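# Move three cups with beans from plank to table

## Task

Lift each of the three cups off the plank and set it upright on the table, keeping its beans inside it.

## Robot and tools

Robot: two six-joint arms in a physics simulation. left_arm carries a five-finger left hand and right_arm a five-finger right hand, mirror images of each other. Base positions in the scene frame: left_arm (+0.017, +0.458, 0) m, right_arm (+0.032, -0.361, 0) m, each turned only slightly about z. Scene frame: origin at table-top height midway between the arms, +z up, +x out over the table, left_arm on the +y side. Hand readings (end_effector_position in metres, end_effector_quat_wxyz, velocities) and all pose offsets use each arm's own base frame; fixed cameras and the table use the scene frame. Printed positions can be a few cm off.

Hand point: a point fixed to the palm, 0.15 m out from the wrist flange along the fingers and 0.05 m in front of the palm. Its +z runs along straight fingers, +y out of the palm, +x across the palm away from the thumb on the right hand (toward the thumb on the left hand). Straight fingers end 0.06-0.07 m past the point and sit 0.06 m behind it along -y. A wrist bracket on the little-finger side can collide with things, and the wrist can hang below the hand and touch the table first.

The 28-number row (used by execute_actions and move), every value in [-1, 1]: first left_arm dx, dy, dz, rx, ry, rz; then the left hand's little, ring, middle, index, thumb_bend, thumb_turn, force_limit, speed; then the same fourteen for right_arm and its hand. All 28 are always required. The six pose numbers are an offset, not a pose: they count from that arm's current "Hand target" (shown in results), along its base axes; 1.0 equals 0.6 m of translation or 180 degrees of turn, and rx, ry, rz form one rotation vector turning about the Hand target position. Zeros for all six re-request the current Hand target. Finger values: -1 open/straight, +1 closed; thumb_turn -1 beside the palm, +1 opposite the fingers. force_limit maps -1..+1 to roughly 0..10 N at the fingertip (0..15 N for the two thumb motors); speed rises from near zero at -1 to full at +0.48 and stays full above. There is no 'unchanged' value for hand numbers: to keep a hand as it is, resend its last executed eight numbers (or, before any were sent, its hand_measured six plus hand_force_limit and hand_speed). With the thumb turned in front, the hand grips objects about 0.035-0.065 m thick; close slowly (speed -0.94 or lower) for a gentle grip.

execute_actions(actions, cameras): actions is a list of actions; each action is up to 15 rows, one per 1/30 s step, with the final row held to fill 15 steps. Every row in one action is an offset from the Hand target at that action's start, so repeating an offset keeps moving further. Empty actions returns images. cameras: names, ["all"], or [].

move(target, speed, blend, stop_force, zero, blocking, cameras): straight-line path of each hand point toward target, which is one 28-number row or a list of up to 15 rows, all offsets from the same starting Hand targets. speed in m/s, 0.002-3.6, default 0.25 (turn rate up to twice that in rad/s); one value or one per target. blend in m rounds corners in a list. stop_force in N, 3-120, ends an arm's path when its wrist sensor feels that much push against its motion; not reliable for light loose objects or while the hand turns; omit it when backing off a contact. zero (default true) re-zeroes the sensor before the move. blocking=false returns early (not allowed with stop_force). Paths do not avoid obstacles or the other arm; avoid routes passing near an arm's own base. The result adds a move: line such as done, off_target, moving, held or fault, plus limits=paced (pose clipped) or limits=held (steps withheld).

wait(seconds 0-10, cameras): lets time pass holding last commands. stop(cameras): brakes a running move. zoom_image(camera, region [x0,y0,x1,y1], at most 504x504 pixels) enlarges part of the newest image from cam_head_left, cam_head_right or cam_high (each 672x504). show_instructions shows the reference image pages. zero_wrist_force(arm) zeroes that arm's force sensor. finished_scene(scene=1) ends the scene permanently.

Result lines: Hand target (last commanded pose after clipping; the hand often rests slightly short of it, and the next command asks for it again); joint positions, velocities ('within noise' when still), torques; Wrist force/torque in the hand's axes plus the peak since the last shown; per hand hand_measured, hand_stopped_by (moving, target, force, stalled, fault), hand_load_n (fingertip load; a drop to about 0 signals a lost grip), hand_force_limit, hand_speed. Orientation commands are clipped to within 32 degrees of the measured one per step.

Avoid: dropping cups or spilling beans, anything leaving the table, arms touching each other or one hand closing on the other, and hard impacts. Contact torque at a joint limit (wrist joints about 22-23 N m) or about 150 N outside force on an arm stops it for 10 s; overheated motors (hold loads or stretched poses long) stop an arm for 30-60 s. Arms are stiff, so aim only slightly past a firm contact and move slowly near contact. Objects may occasionally be nudged by outside pushes.

Each tool is called after ">>>" as name(argument=value, ...), one argument or row to a line, values as JSON.

Reference images:

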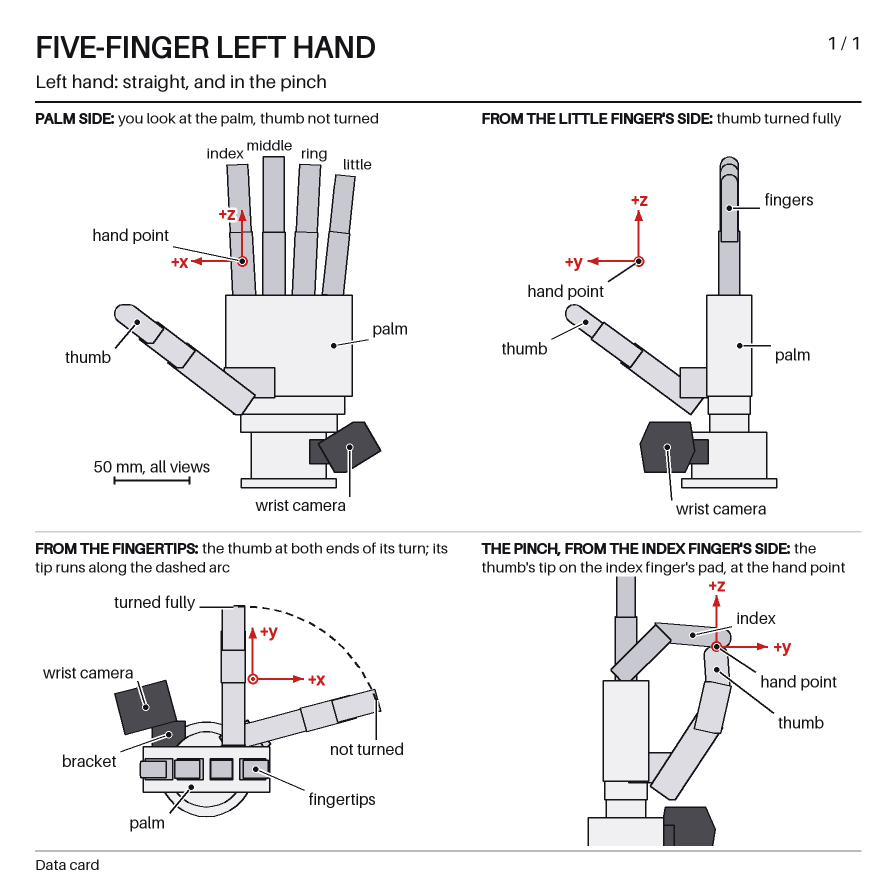

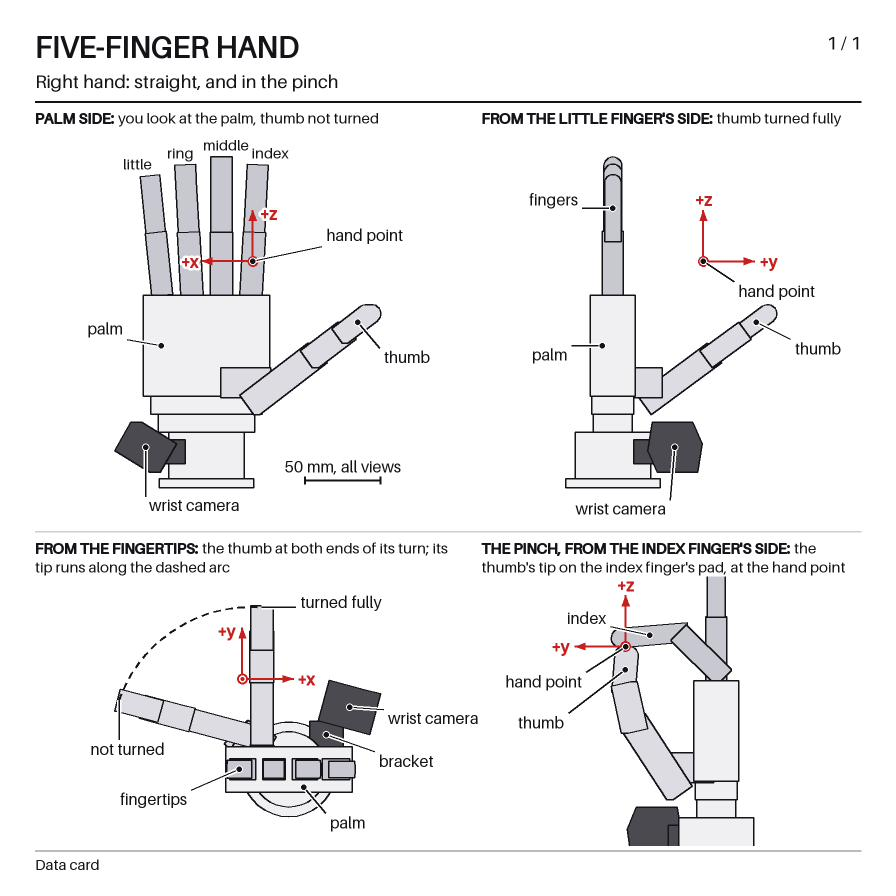

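## Session

>>> execute_actions(
  actions=[],
)

Scene clock: 0.00 s.
left_arm: end_effector_position=(+0.6842, -0.0797, +0.2367) hand_measured=(-1.000, -1.000, -1.000, -1.000, -1.000, -1.000) hand_load_n=(+0.0, +0.0, +0.0, +0.0, +0.0, +0.0) hand_stopped_by=(target, target, target, target, target, target) hand_force_limit=0.00 hand_speed=-0.80 end_effector_quat_wxyz=(+0.243, +0.823, -0.169, +0.484) | right_arm: end_effector_position=(+0.7391, +0.0304, +0.3791) hand_measured=(-1.000, -1.000, -1.000, -1.000, -1.000, -1.000) hand_load_n=(+0.0, +0.0, +0.0, +0.0, +0.0, +0.0) hand_stopped_by=(target, target, target, target, target, target) hand_force_limit=0.00 hand_speed=-0.80 end_effector_quat_wxyz=(+0.339, +0.813, +0.347, +0.321)
Joint positions: left_arm=[3.606 -2.139 -1.406 2.727 -0.601 2.029] | right_arm=[0.064 -1.011 0.911 0.754 1.956 0.635]
Joint velocities: within noise
Joint torques (N m): no reading
Wrist force (N): no reading
Wrist torque (N m): no reading
Wrist force, peak (N): no reading
Hand target: left_arm +0.6842, -0.0797, +0.2367; +0.243, +0.823, -0.169, +0.484 | right_arm +0.7391, +0.0304, +0.3791; +0.339, +0.813, +0.347, +0.321

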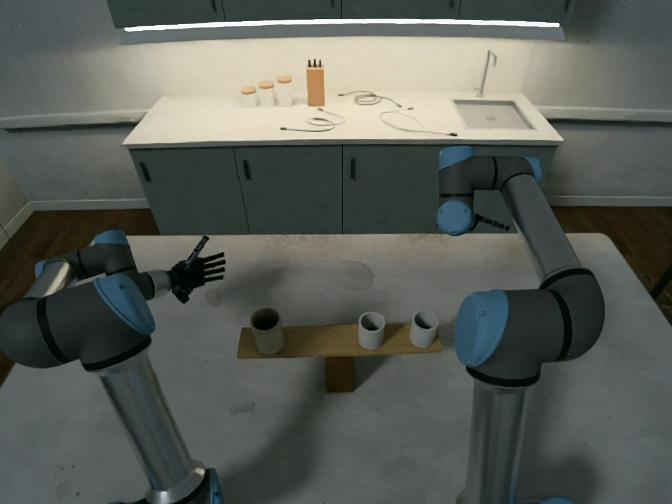

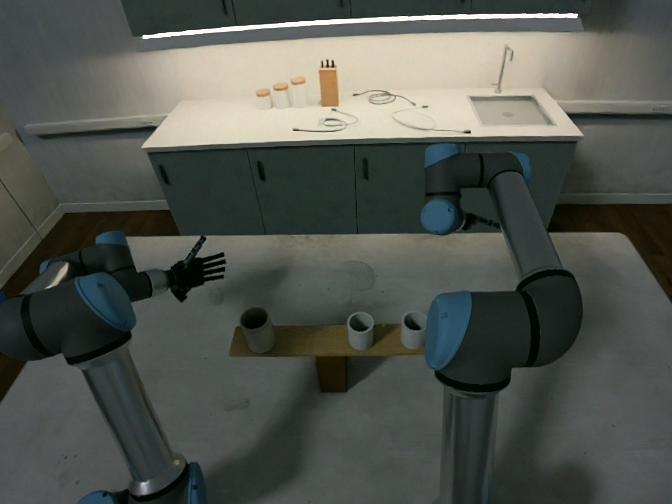

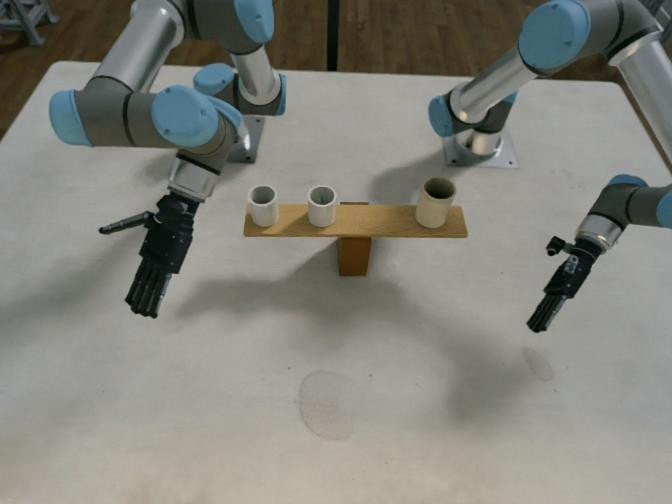

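>>> zoom_image(
  camera="cam_head_left",
  region=[220, 280, 460, 420],
)

>>> zoom_image(
  camera="cam_high",
  region=[220, 150, 500, 300],
)

>>> zoom_image(
  camera="cam_head_right",
  region=[210, 280, 450, 420],
)

Scaled by 2.100 from the camera's 672x504 image, which has a finer 960x720 frame.

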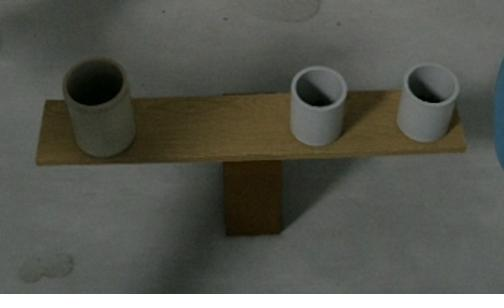

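Scaled by 1.800 from the camera's 672x504 image, which has a finer 960x720 frame.

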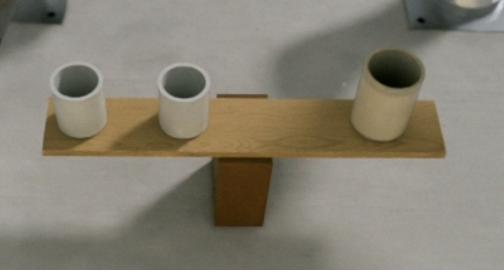

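Scaled by 2.100 from the camera's 672x504 image, which has a finer 960x720 frame.

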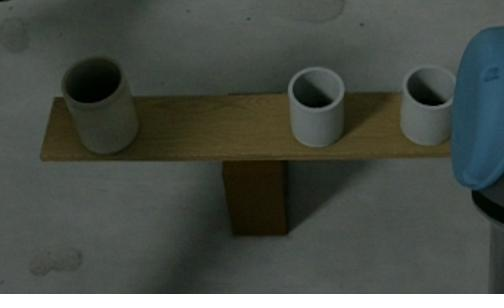

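>>> zoom_image(
  camera="cam_high",
  region=[60, 120, 260, 340],
)

>>> zoom_image(
  camera="cam_high",
  region=[500, 150, 672, 350],
)

>>> zoom_image(
  camera="cam_head_left",
  region=[140, 210, 260, 320],
)

Scaled by 2.291 from the camera's 672x504 image, which has a finer 960x720 frame.

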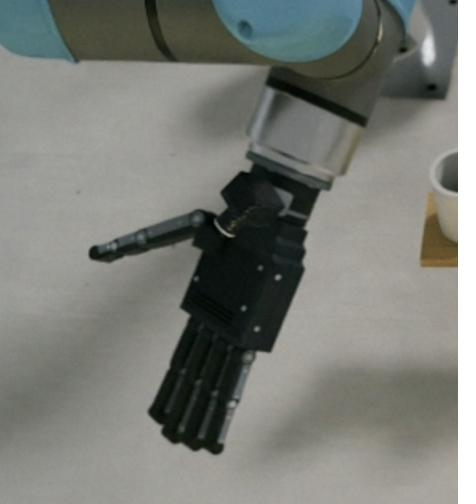

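Scaled by 2.520 from the camera's 672x504 image, which has a finer 960x720 frame.

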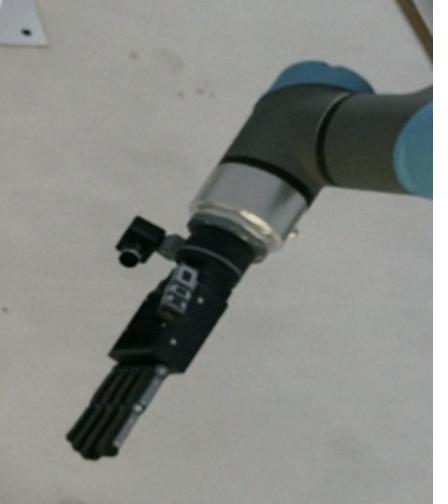

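Scaled by 4.200 from the camera's 672x504 image, which has a finer 960x720 frame.

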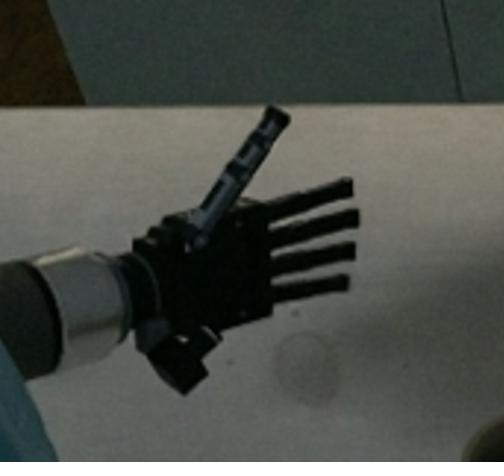

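>>> move(
  target=[-0.472, -0.219, 0.355, 0.370, -0.366, -0.470, -1, -1, -1, -1, -1, 1, 0, 0, -0.602, 0.313, 0.118, 0.5135, 0.2345, -0.226, -1, -1, -1, -1, -1, 1, 0, 0],
  speed=0.3,
  cameras=["all"],
)

Scene clock: 96.77 s.
left_arm: end_effector_position=(+0.4010, -0.2111, +0.4497) hand_measured=(-1.000, -1.000, -1.000, -1.000, -1.000, +1.000) hand_load_n=(+0.0, +0.0, +0.0, +0.0, +0.0, +0.0) hand_stopped_by=(target, target, target, target, target, target) hand_force_limit=0.00 hand_speed=0.00 end_effector_quat_wxyz=(+0.067, -0.161, +0.909, -0.378) | right_arm: end_effector_position=(+0.3780, +0.2182, +0.4499) hand_measured=(-1.000, -1.000, -1.000, -1.000, -1.000, +1.000) hand_load_n=(+0.0, +0.0, +0.0, +0.0, +0.0, +0.0) hand_stopped_by=(target, target, target, target, target, target) hand_force_limit=0.00 hand_speed=0.00 end_effector_quat_wxyz=(-0.377, +0.910, -0.161, +0.066)
Joint positions: left_arm=[3.299 -1.781 -1.077 1.477 -0.802 4.443] | right_arm=[-0.147 -1.416 1.141 1.648 0.806 1.853]
Joint torques (N m): left_arm=[-10.86 38.63 27.85 -3.54 -0.75 1.52] | right_arm=[-5.01 -39.96 -3.25 -0.19 -3.34 1.86]
Wrist force (N): left_arm=[-0.3 -2.2 -0.5] | right_arm=[-0.1 -0.9 -1.7]
Wrist torque (N m): left_arm=[-0.57 0.11 -0.09] | right_arm=[-0.26 0.18 -0.21]
Wrist force, peak (N): left_arm=[0.4 -3.0 -0.5] | right_arm=[-0.5 -1.2 -1.8]
Hand target: left_arm +0.4010, -0.2111, +0.4497; +0.067, -0.161, +0.910, -0.378 | right_arm +0.3779, +0.2182, +0.4499; -0.377, +0.910, -0.161, +0.066
Off the commanded pose: left_arm 0.000 m, 0 deg | right_arm 0.000 m, 0 deg.
move: done

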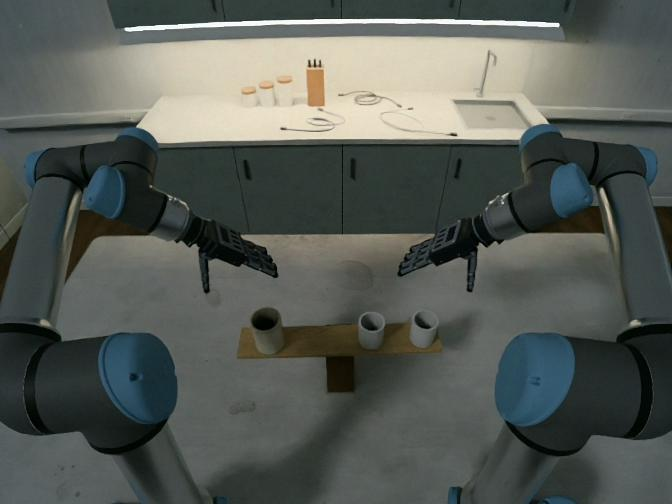

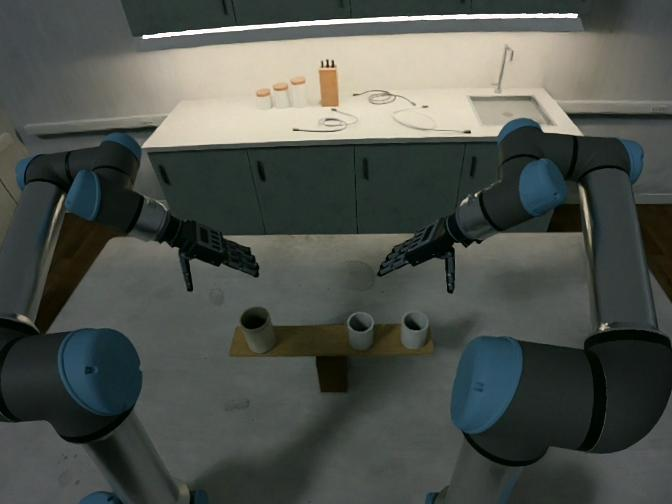

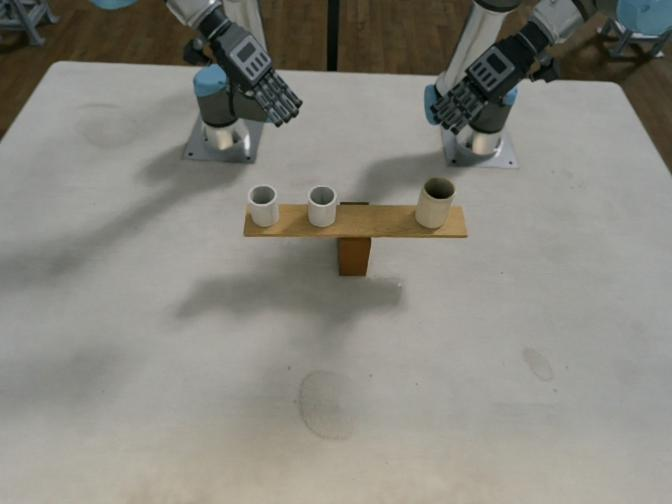

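>>> zoom_image(
  camera="cam_head_left",
  region=[170, 200, 290, 300],
)

>>> zoom_image(
  camera="cam_head_left",
  region=[390, 200, 510, 300],
)

>>> zoom_image(
  camera="cam_high",
  region=[180, 30, 320, 150],
)

>>> zoom_image(
  camera="cam_high",
  region=[420, 20, 560, 140],
)

Scaled by 4.200 from the camera's 672x504 image, which has a finer 960x720 frame.

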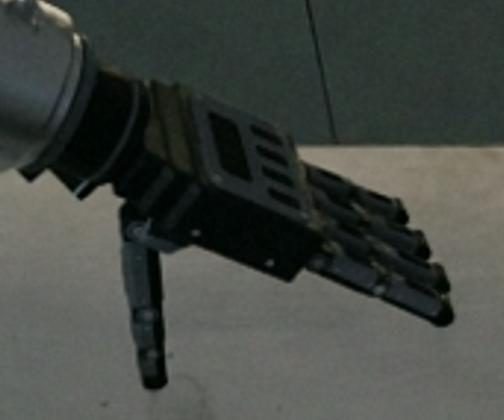

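Scaled by 4.200 from the camera's 672x504 image, which has a finer 960x720 frame.

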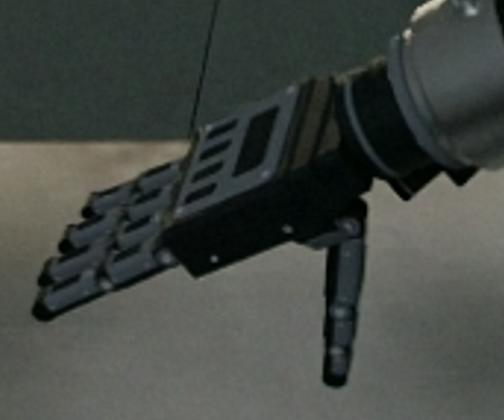

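Scaled by 3.600 from the camera's 672x504 image, which has a finer 960x720 frame.

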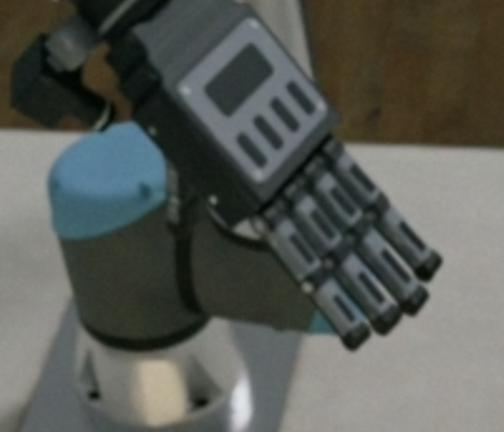

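Scaled by 3.600 from the camera's 672x504 image, which has a finer 960x720 frame.

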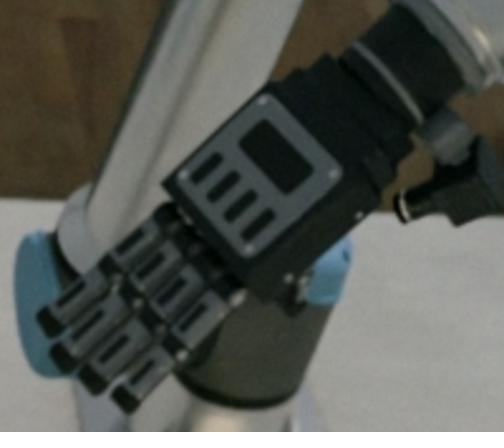

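>>> move(
  target=[
    [0.075, -0.0547, -0.09, -0.0366, -0.0133, 0, -1, -1, -1, -1, -1, 1, 0, 0, 0.1053, -0.0043, -0.1, 0.0335, -0.0203, -0.1243, -1, -1, -1, -1, -1, 1, 0, 0],
    [0.075, -0.0547, -0.2167, -0.0366, -0.0133, 0, -1, -1, -1, -1, -1, 1, 0, 0, 0.1053, -0.0043, -0.25, 0.0335, -0.0203, -0.1243, -1, -1, -1, -1, -1, 1, 0, 0],
  ],
  speed=0.15,
  cameras=["all"],
)

Scene clock: 161.70 s.
left_arm: end_effector_position=(+0.4460, -0.2439, +0.3198) hand_measured=(-1.000, -1.000, -1.000, -1.000, -1.000, +1.000) hand_load_n=(+0.0, +0.0, +0.0, +0.0, +0.0, +0.0) hand_stopped_by=(target, target, target, target, target, target) hand_force_limit=0.00 hand_speed=0.00 end_effector_quat_wxyz=(+0.076, -0.156, +0.885, -0.432) | right_arm: end_effector_position=(+0.4411, +0.2156, +0.3000) hand_measured=(-1.000, -1.000, -1.000, -1.000, -1.000, +1.000) hand_load_n=(+0.0, +0.0, +0.0, +0.0, +0.0, +0.0) hand_stopped_by=(target, target, target, target, target, target) hand_force_limit=0.00 hand_speed=0.00 end_effector_quat_wxyz=(-0.409, +0.838, -0.325, +0.158)
Joint positions: left_arm=[3.264 -1.835 -1.368 1.913 -0.694 4.352] | right_arm=[-0.163 -1.502 1.573 0.89 0.849 2.385]
Joint torques (N m): left_arm=[9.44 17.89 6.56 -0.06 2.67 -1.51] | right_arm=[-3.9 -13.85 -3.85 -0.9 -1.19 1.95]
Wrist force (N): left_arm=[0.0 -1.9 -0.1] | right_arm=[0.0 -0.8 -1.9]
Wrist torque (N m): left_arm=[-0.53 0.10 0.03] | right_arm=[-0.25 0.17 -0.20]
Wrist force, peak (N): left_arm=[-0.3 -2.9 -0.9] | right_arm=[-0.1 -1.7 -2.2]
Hand target: left_arm +0.4460, -0.2439, +0.3197; +0.076, -0.156, +0.885, -0.432 | right_arm +0.4411, +0.2156, +0.2999; -0.409, +0.838, -0.325, +0.158
Off the commanded pose: left_arm 0.000 m, 0 deg | right_arm 0.000 m, 0 deg.
move: done

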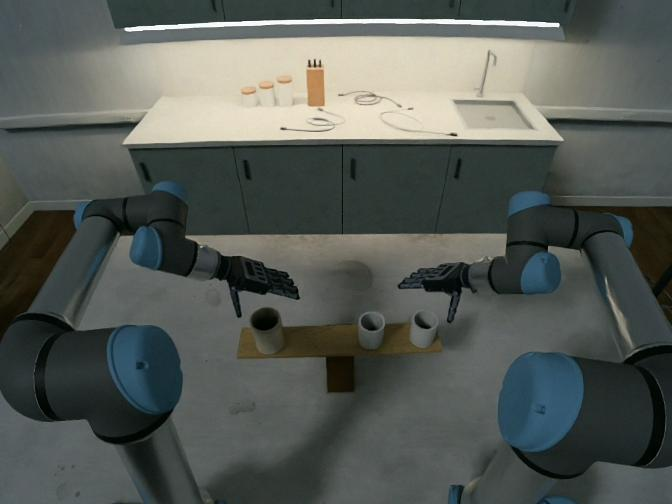

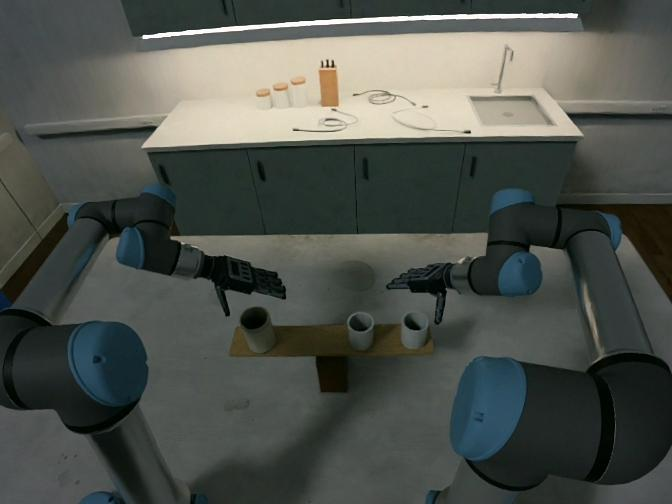

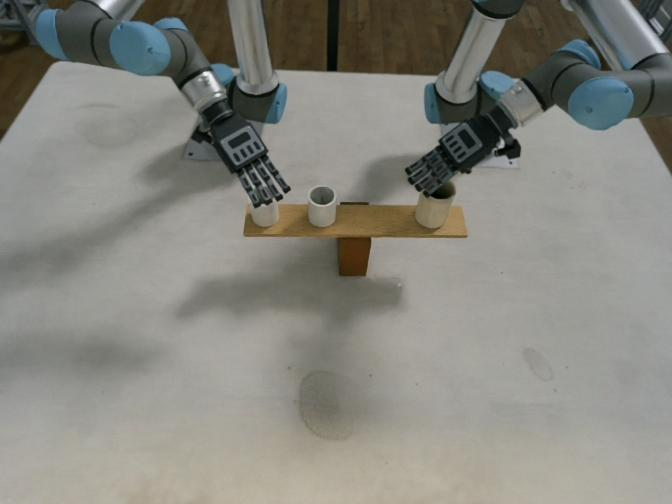

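>>> zoom_image(
  camera="cam_head_left",
  region=[210, 240, 330, 370],
)

>>> zoom_image(
  camera="cam_head_left",
  region=[350, 240, 480, 370],
)

>>> zoom_image(
  camera="cam_high",
  region=[210, 110, 340, 240],
)

>>> zoom_image(
  camera="cam_high",
  region=[390, 110, 520, 240],
)

>>> zoom_image(
  camera="cam_head_right",
  region=[200, 240, 330, 370],
)

>>> zoom_image(
  camera="cam_head_right",
  region=[335, 240, 465, 370],
)

Scaled by 3.877 from the camera's 672x504 image, which has a finer 960x720 frame.

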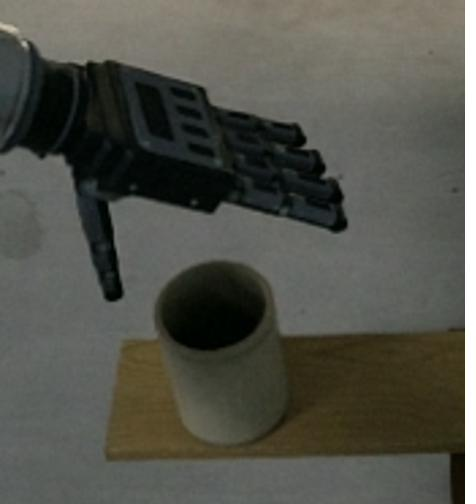

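Scaled by 3.877 from the camera's 672x504 image, which has a finer 960x720 frame.

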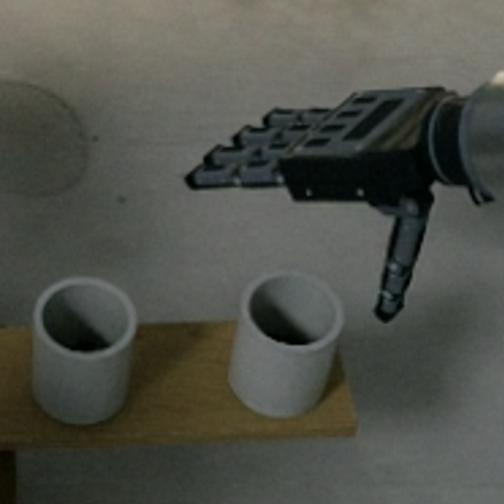

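Scaled by 3.877 from the camera's 672x504 image, which has a finer 960x720 frame.

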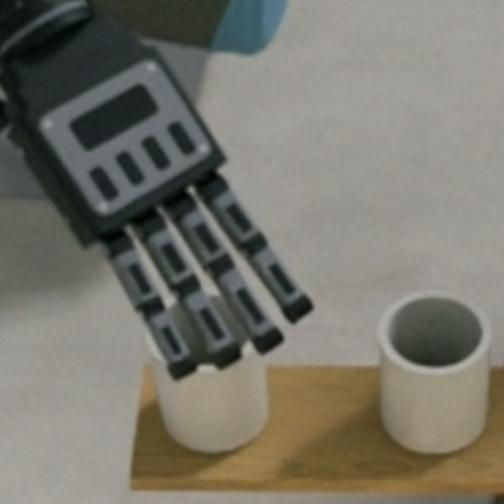

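Scaled by 3.877 from the camera's 672x504 image, which has a finer 960x720 frame.

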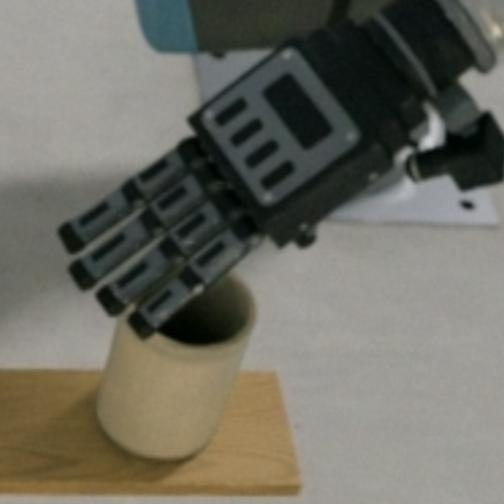

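Scaled by 3.877 from the camera's 672x504 image, which has a finer 960x720 frame.

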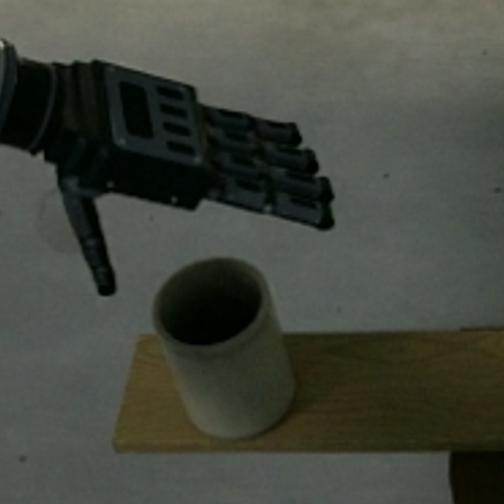

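Scaled by 3.877 from the camera's 672x504 image, which has a finer 960x720 frame.

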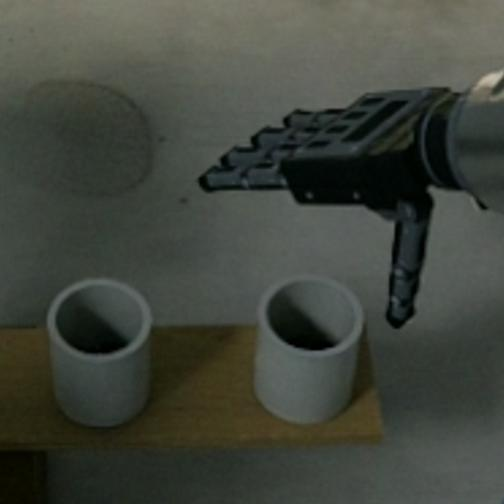

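>>> move(
  target=[0, 0, -0.1213, 0, 0, 0, -1, -1, -1, -1, -1, 1, 0, 0, 0, 0, 0, 0, 0, 0, -1, -1, -1, -1, -1, 1, 0, 0],
  speed=0.06,
  stop_force=6,
  cameras=["all"],
)

Scene clock: 185.90 s.
left_arm: end_effector_position=(+0.4460, -0.2439, +0.2469) hand_measured=(-1.000, -1.000, -1.000, -1.000, -1.000, +1.000) hand_load_n=(+0.0, +0.0, +0.0, +0.0, +0.0, +0.0) hand_stopped_by=(target, target, target, target, target, target) hand_force_limit=0.00 hand_speed=0.00 end_effector_quat_wxyz=(+0.076, -0.156, +0.885, -0.432) | right_arm: end_effector_position=(+0.4411, +0.2156, +0.2999) hand_measured=(-1.000, -1.000, -1.000, -1.000, -1.000, +1.000) hand_load_n=(-0.5, +0.0, +0.0, +0.0, +0.0, +0.0) hand_stopped_by=(target, target, target, target, target, target) hand_force_limit=0.00 hand_speed=0.00 end_effector_quat_wxyz=(-0.409, +0.838, -0.325, +0.158)
Joint positions: left_arm=[3.264 -1.861 -1.522 2.094 -0.694 4.352] | right_arm=[-0.163 -1.502 1.573 0.89 0.849 2.385]
Joint torques (N m): left_arm=[5.16 18.18 6.09 0.04 2.59 -1.3] | right_arm=[-3.94 -16.47 -5.85 -0.94 -1.32 2]
Wrist force (N): left_arm=[-0.5 -2.0 -0.2] | right_arm=[-0.2 -0.9 -1.9]
Wrist torque (N m): left_arm=[-0.55 0.17 0.00] | right_arm=[-0.27 0.18 -0.21]
Wrist force, peak (N): left_arm=[-0.2 -2.3 -0.1] | right_arm=[-0.4 -1.1 -2.1]
Hand target: left_arm +0.4460, -0.2439, +0.2469; +0.076, -0.156, +0.885, -0.432 | right_arm +0.4411, +0.2156, +0.2999; -0.409, +0.838, -0.325, +0.158
Off the commanded pose: left_arm 0.000 m, 0 deg | right_arm 0.000 m, 0 deg.
move: done

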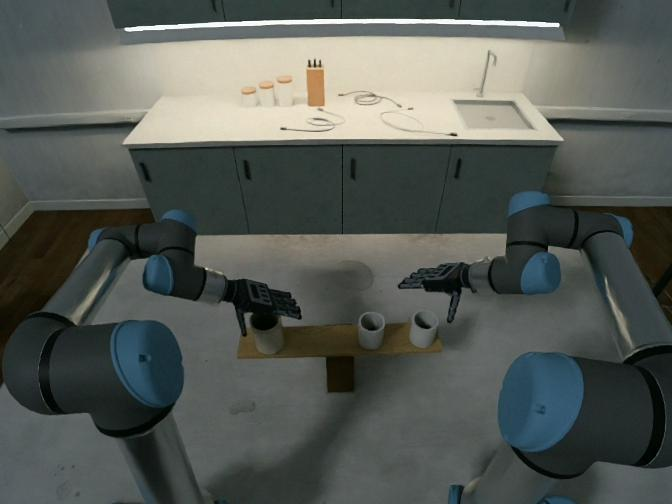

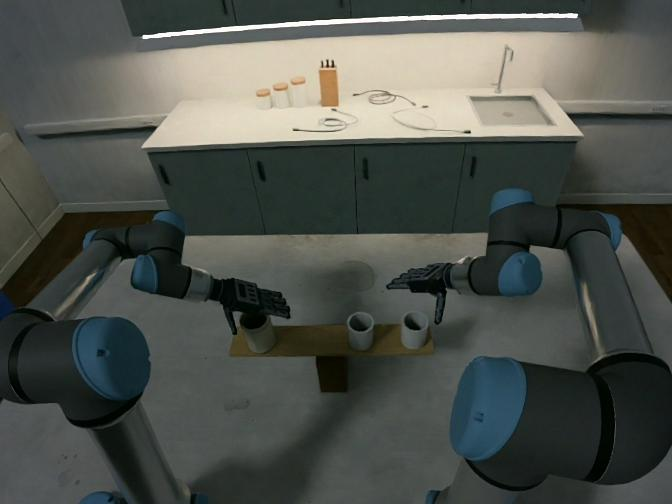

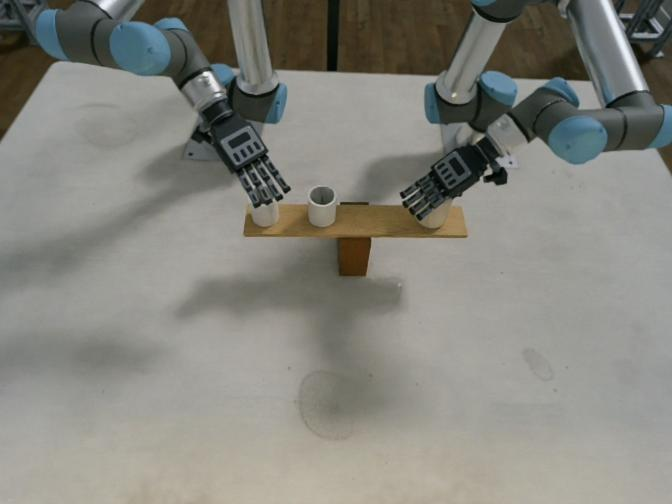

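>>> zoom_image(
  camera="cam_head_left",
  region=[220, 260, 320, 370],
)

>>> zoom_image(
  camera="cam_high",
  region=[390, 130, 490, 240],
)

>>> zoom_image(
  camera="cam_head_right",
  region=[210, 260, 310, 370],
)

Scaled by 4.582 from the camera's 672x504 image, which has a finer 960x720 frame.

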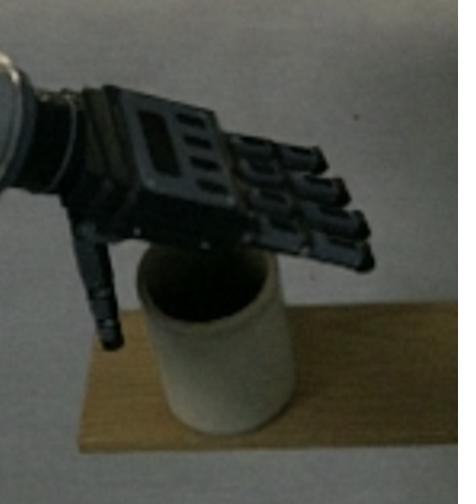

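Scaled by 4.582 from the camera's 672x504 image, which has a finer 960x720 frame.

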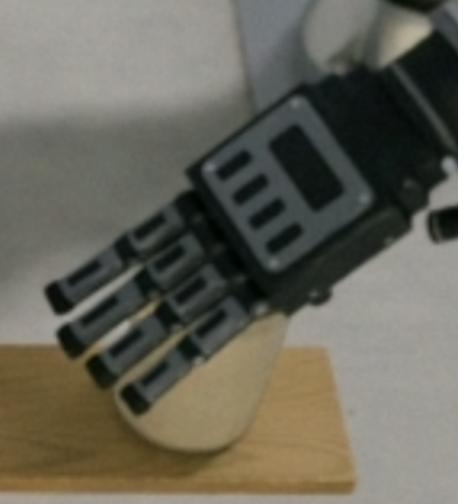

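Scaled by 4.582 from the camera's 672x504 image, which has a finer 960x720 frame.

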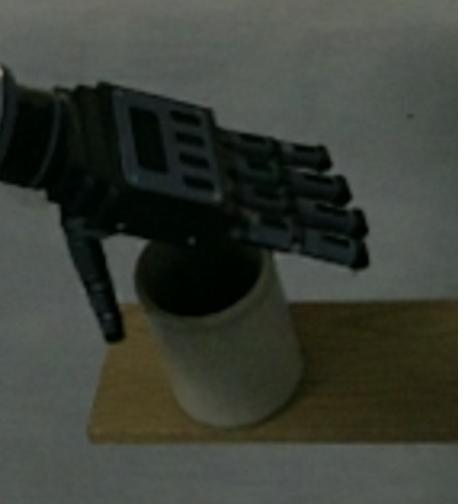

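>>> move(
  target=[0, 0, 0, 0, 0, 0, -1, -1, 0.2, 0.2, 0.1, 1, -0.8, -0.93, 0, 0, 0, 0, 0, 0, -1, -1, -1, -1, -1, 1, 0, 0],
  cameras=["all"],
)

Scene clock: 200.10 s.
left_arm: end_effector_position=(+0.4460, -0.2439, +0.2469) hand_measured=(-1.000, -1.000, -0.488, -0.482, -0.768, +1.000) hand_load_n=(+0.0, +0.0, +1.0, +1.0, +3.0, +0.5) hand_stopped_by=(target, target, force, force, force, target) hand_force_limit=-0.80 hand_speed=-0.93 end_effector_quat_wxyz=(+0.076, -0.156, +0.885, -0.432) | right_arm: end_effector_position=(+0.4411, +0.2156, +0.2999) hand_measured=(-1.000, -1.000, -1.000, -1.000, -1.000, +1.000) hand_load_n=(+0.0, +0.0, +0.0, +0.0, +0.0, +0.0) hand_stopped_by=(target, target, target, target, target, target) hand_force_limit=0.00 hand_speed=0.00 end_effector_quat_wxyz=(-0.409, +0.838, -0.325, +0.158)
Joint positions: left_arm=[3.264 -1.861 -1.522 2.094 -0.694 4.352] | right_arm=[-0.163 -1.502 1.573 0.89 0.849 2.385]
Joint torques (N m): left_arm=[5.82 18.96 6.14 0.03 2.06 -1.35] | right_arm=[-4.73 -23.95 -5.37 -0.67 -1.18 1.85]
Wrist force (N): left_arm=[-0.5 -3.4 0.4] | right_arm=[-0.3 -1.0 -1.9]
Wrist torque (N m): left_arm=[-0.55 0.19 0.00] | right_arm=[-0.28 0.19 -0.22]
Wrist force, peak (N): left_arm=[-0.4 -4.3 0.1] | right_arm=[-0.2 -1.2 -2.1]
Hand target: left_arm +0.4460, -0.2439, +0.2469; +0.076, -0.156, +0.885, -0.432 | right_arm +0.4411, +0.2156, +0.2999; -0.409, +0.838, -0.325, +0.158
Off the commanded pose: left_arm 0.000 m, 0 deg | right_arm 0.000 m, 0 deg.
move: done

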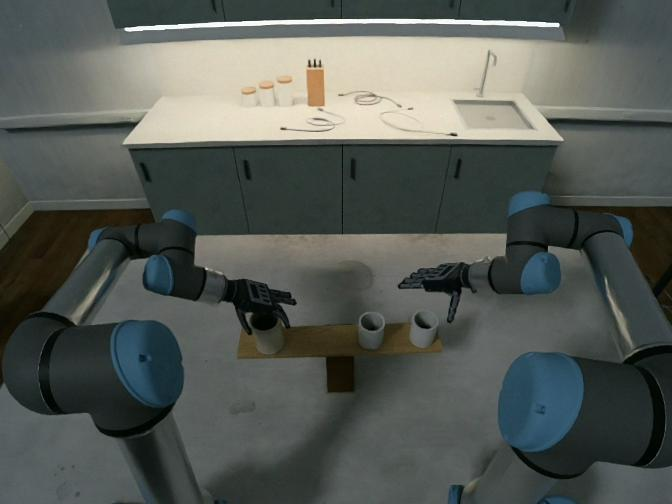

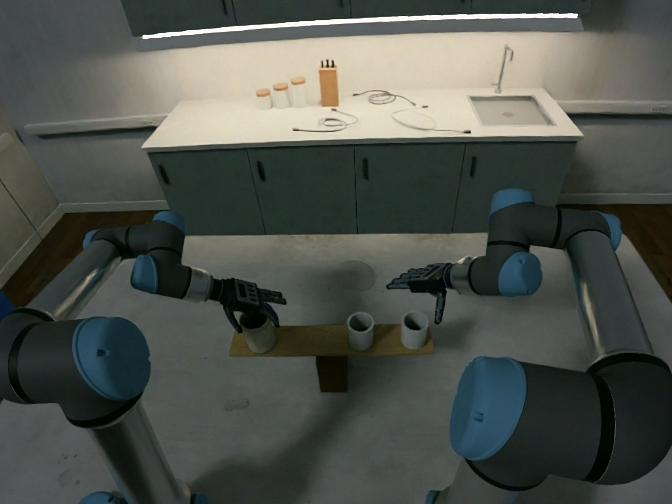

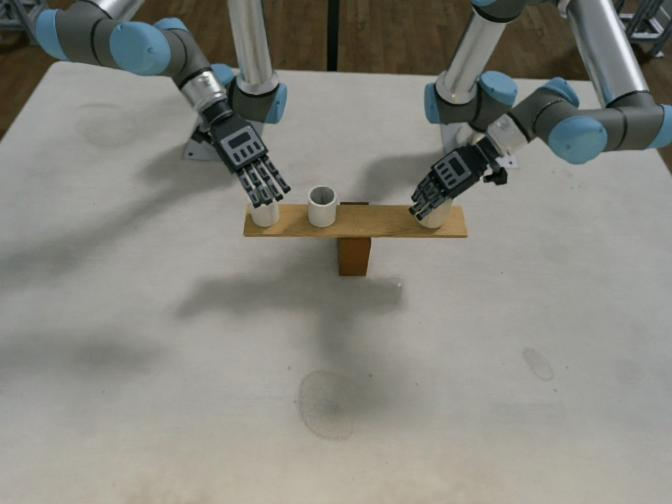

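>>> move(
  target=[0, 0, 0, 0, 0, 0, -1, -1, 0.3, 0.3, 0.2, 1, 0.1, -0.93, 0, 0, 0, 0, 0, 0, -1, -1, -1, -1, -1, 1, 0, 0],
  cameras=["all"],
)

Scene clock: 203.57 s.
left_arm: end_effector_position=(+0.4460, -0.2439, +0.2469) hand_measured=(-1.000, -1.000, -0.380, -0.380, -0.766, +1.000) hand_load_n=(+0.0, +0.0, +6.5, +4.5, +26.0, +1.5) hand_stopped_by=(target, target, force, force, force, target) hand_force_limit=0.10 hand_speed=-0.93 end_effector_quat_wxyz=(+0.076, -0.156, +0.885, -0.432) | right_arm: end_effector_position=(+0.4411, +0.2156, +0.2999) hand_measured=(-1.000, -1.000, -1.000, -1.000, -1.000, +1.000) hand_load_n=(+0.0, +0.0, +0.0, +0.0, +0.0, +0.0) hand_stopped_by=(target, target, target, target, target, target) hand_force_limit=0.00 hand_speed=0.00 end_effector_quat_wxyz=(-0.409, +0.838, -0.325, +0.158)
Joint positions: left_arm=[3.264 -1.861 -1.522 2.094 -0.694 4.352] | right_arm=[-0.163 -1.502 1.573 0.89 0.849 2.385]
Joint torques (N m): left_arm=[5.86 20.61 6.87 -0.06 1.36 -1.31] | right_arm=[-3.82 -27.62 -5.14 -0.88 -1.07 1.97]
Wrist force (N): left_arm=[-0.3 -4.5 -0.3] | right_arm=[-0.1 -1.0 -1.8]
Wrist torque (N m): left_arm=[-0.62 0.20 0.03] | right_arm=[-0.29 0.17 -0.21]
Wrist force, peak (N): left_arm=[-0.5 -4.9 0.0] | right_arm=[-0.6 -1.4 -1.9]
Hand target: left_arm +0.4460, -0.2439, +0.2469; +0.076, -0.156, +0.885, -0.432 | right_arm +0.4411, +0.2156, +0.2999; -0.409, +0.838, -0.325, +0.158
Off the commanded pose: left_arm 0.000 m, 0 deg | right_arm 0.000 m, 0 deg.
move: done

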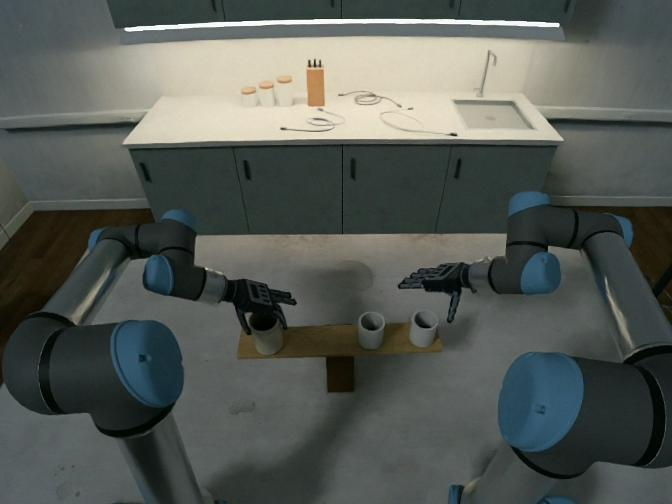

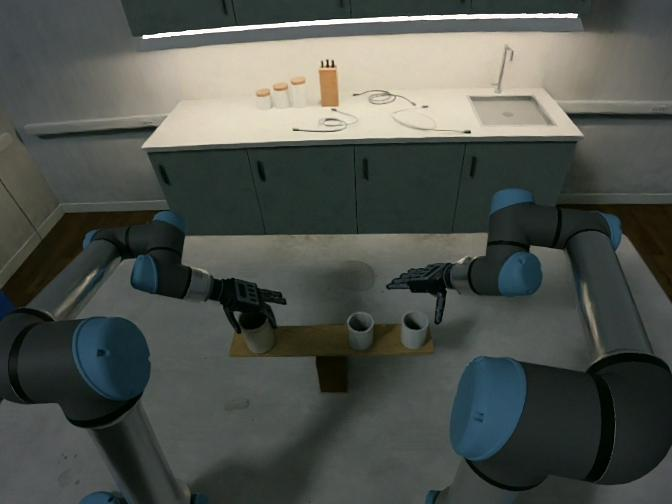

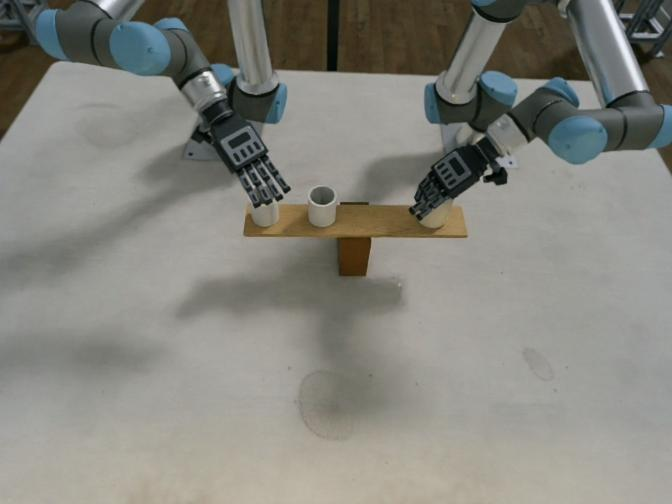

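>>> zoom_image(
  camera="cam_head_left",
  region=[220, 260, 320, 370],
)

>>> zoom_image(
  camera="cam_high",
  region=[390, 130, 490, 240],
)

>>> zoom_image(
  camera="cam_head_right",
  region=[210, 260, 310, 370],
)

Scaled by 4.582 from the camera's 672x504 image, which has a finer 960x720 frame.

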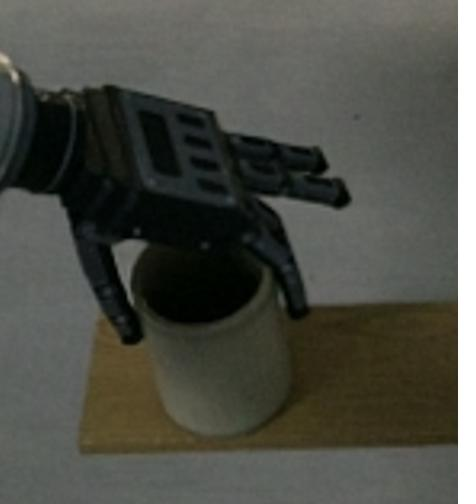

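Scaled by 4.582 from the camera's 672x504 image, which has a finer 960x720 frame.

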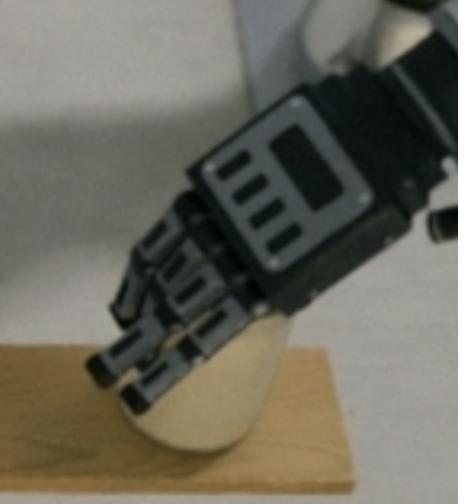

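Scaled by 4.582 from the camera's 672x504 image, which has a finer 960x720 frame.

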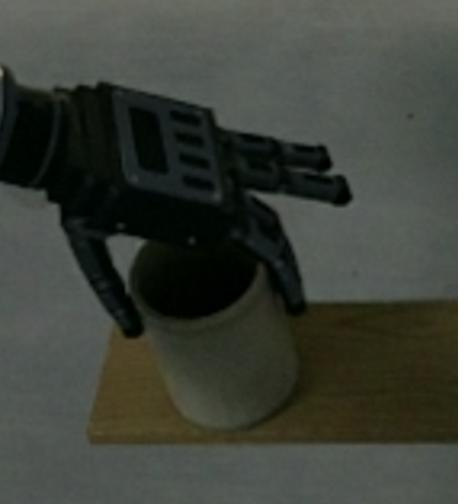

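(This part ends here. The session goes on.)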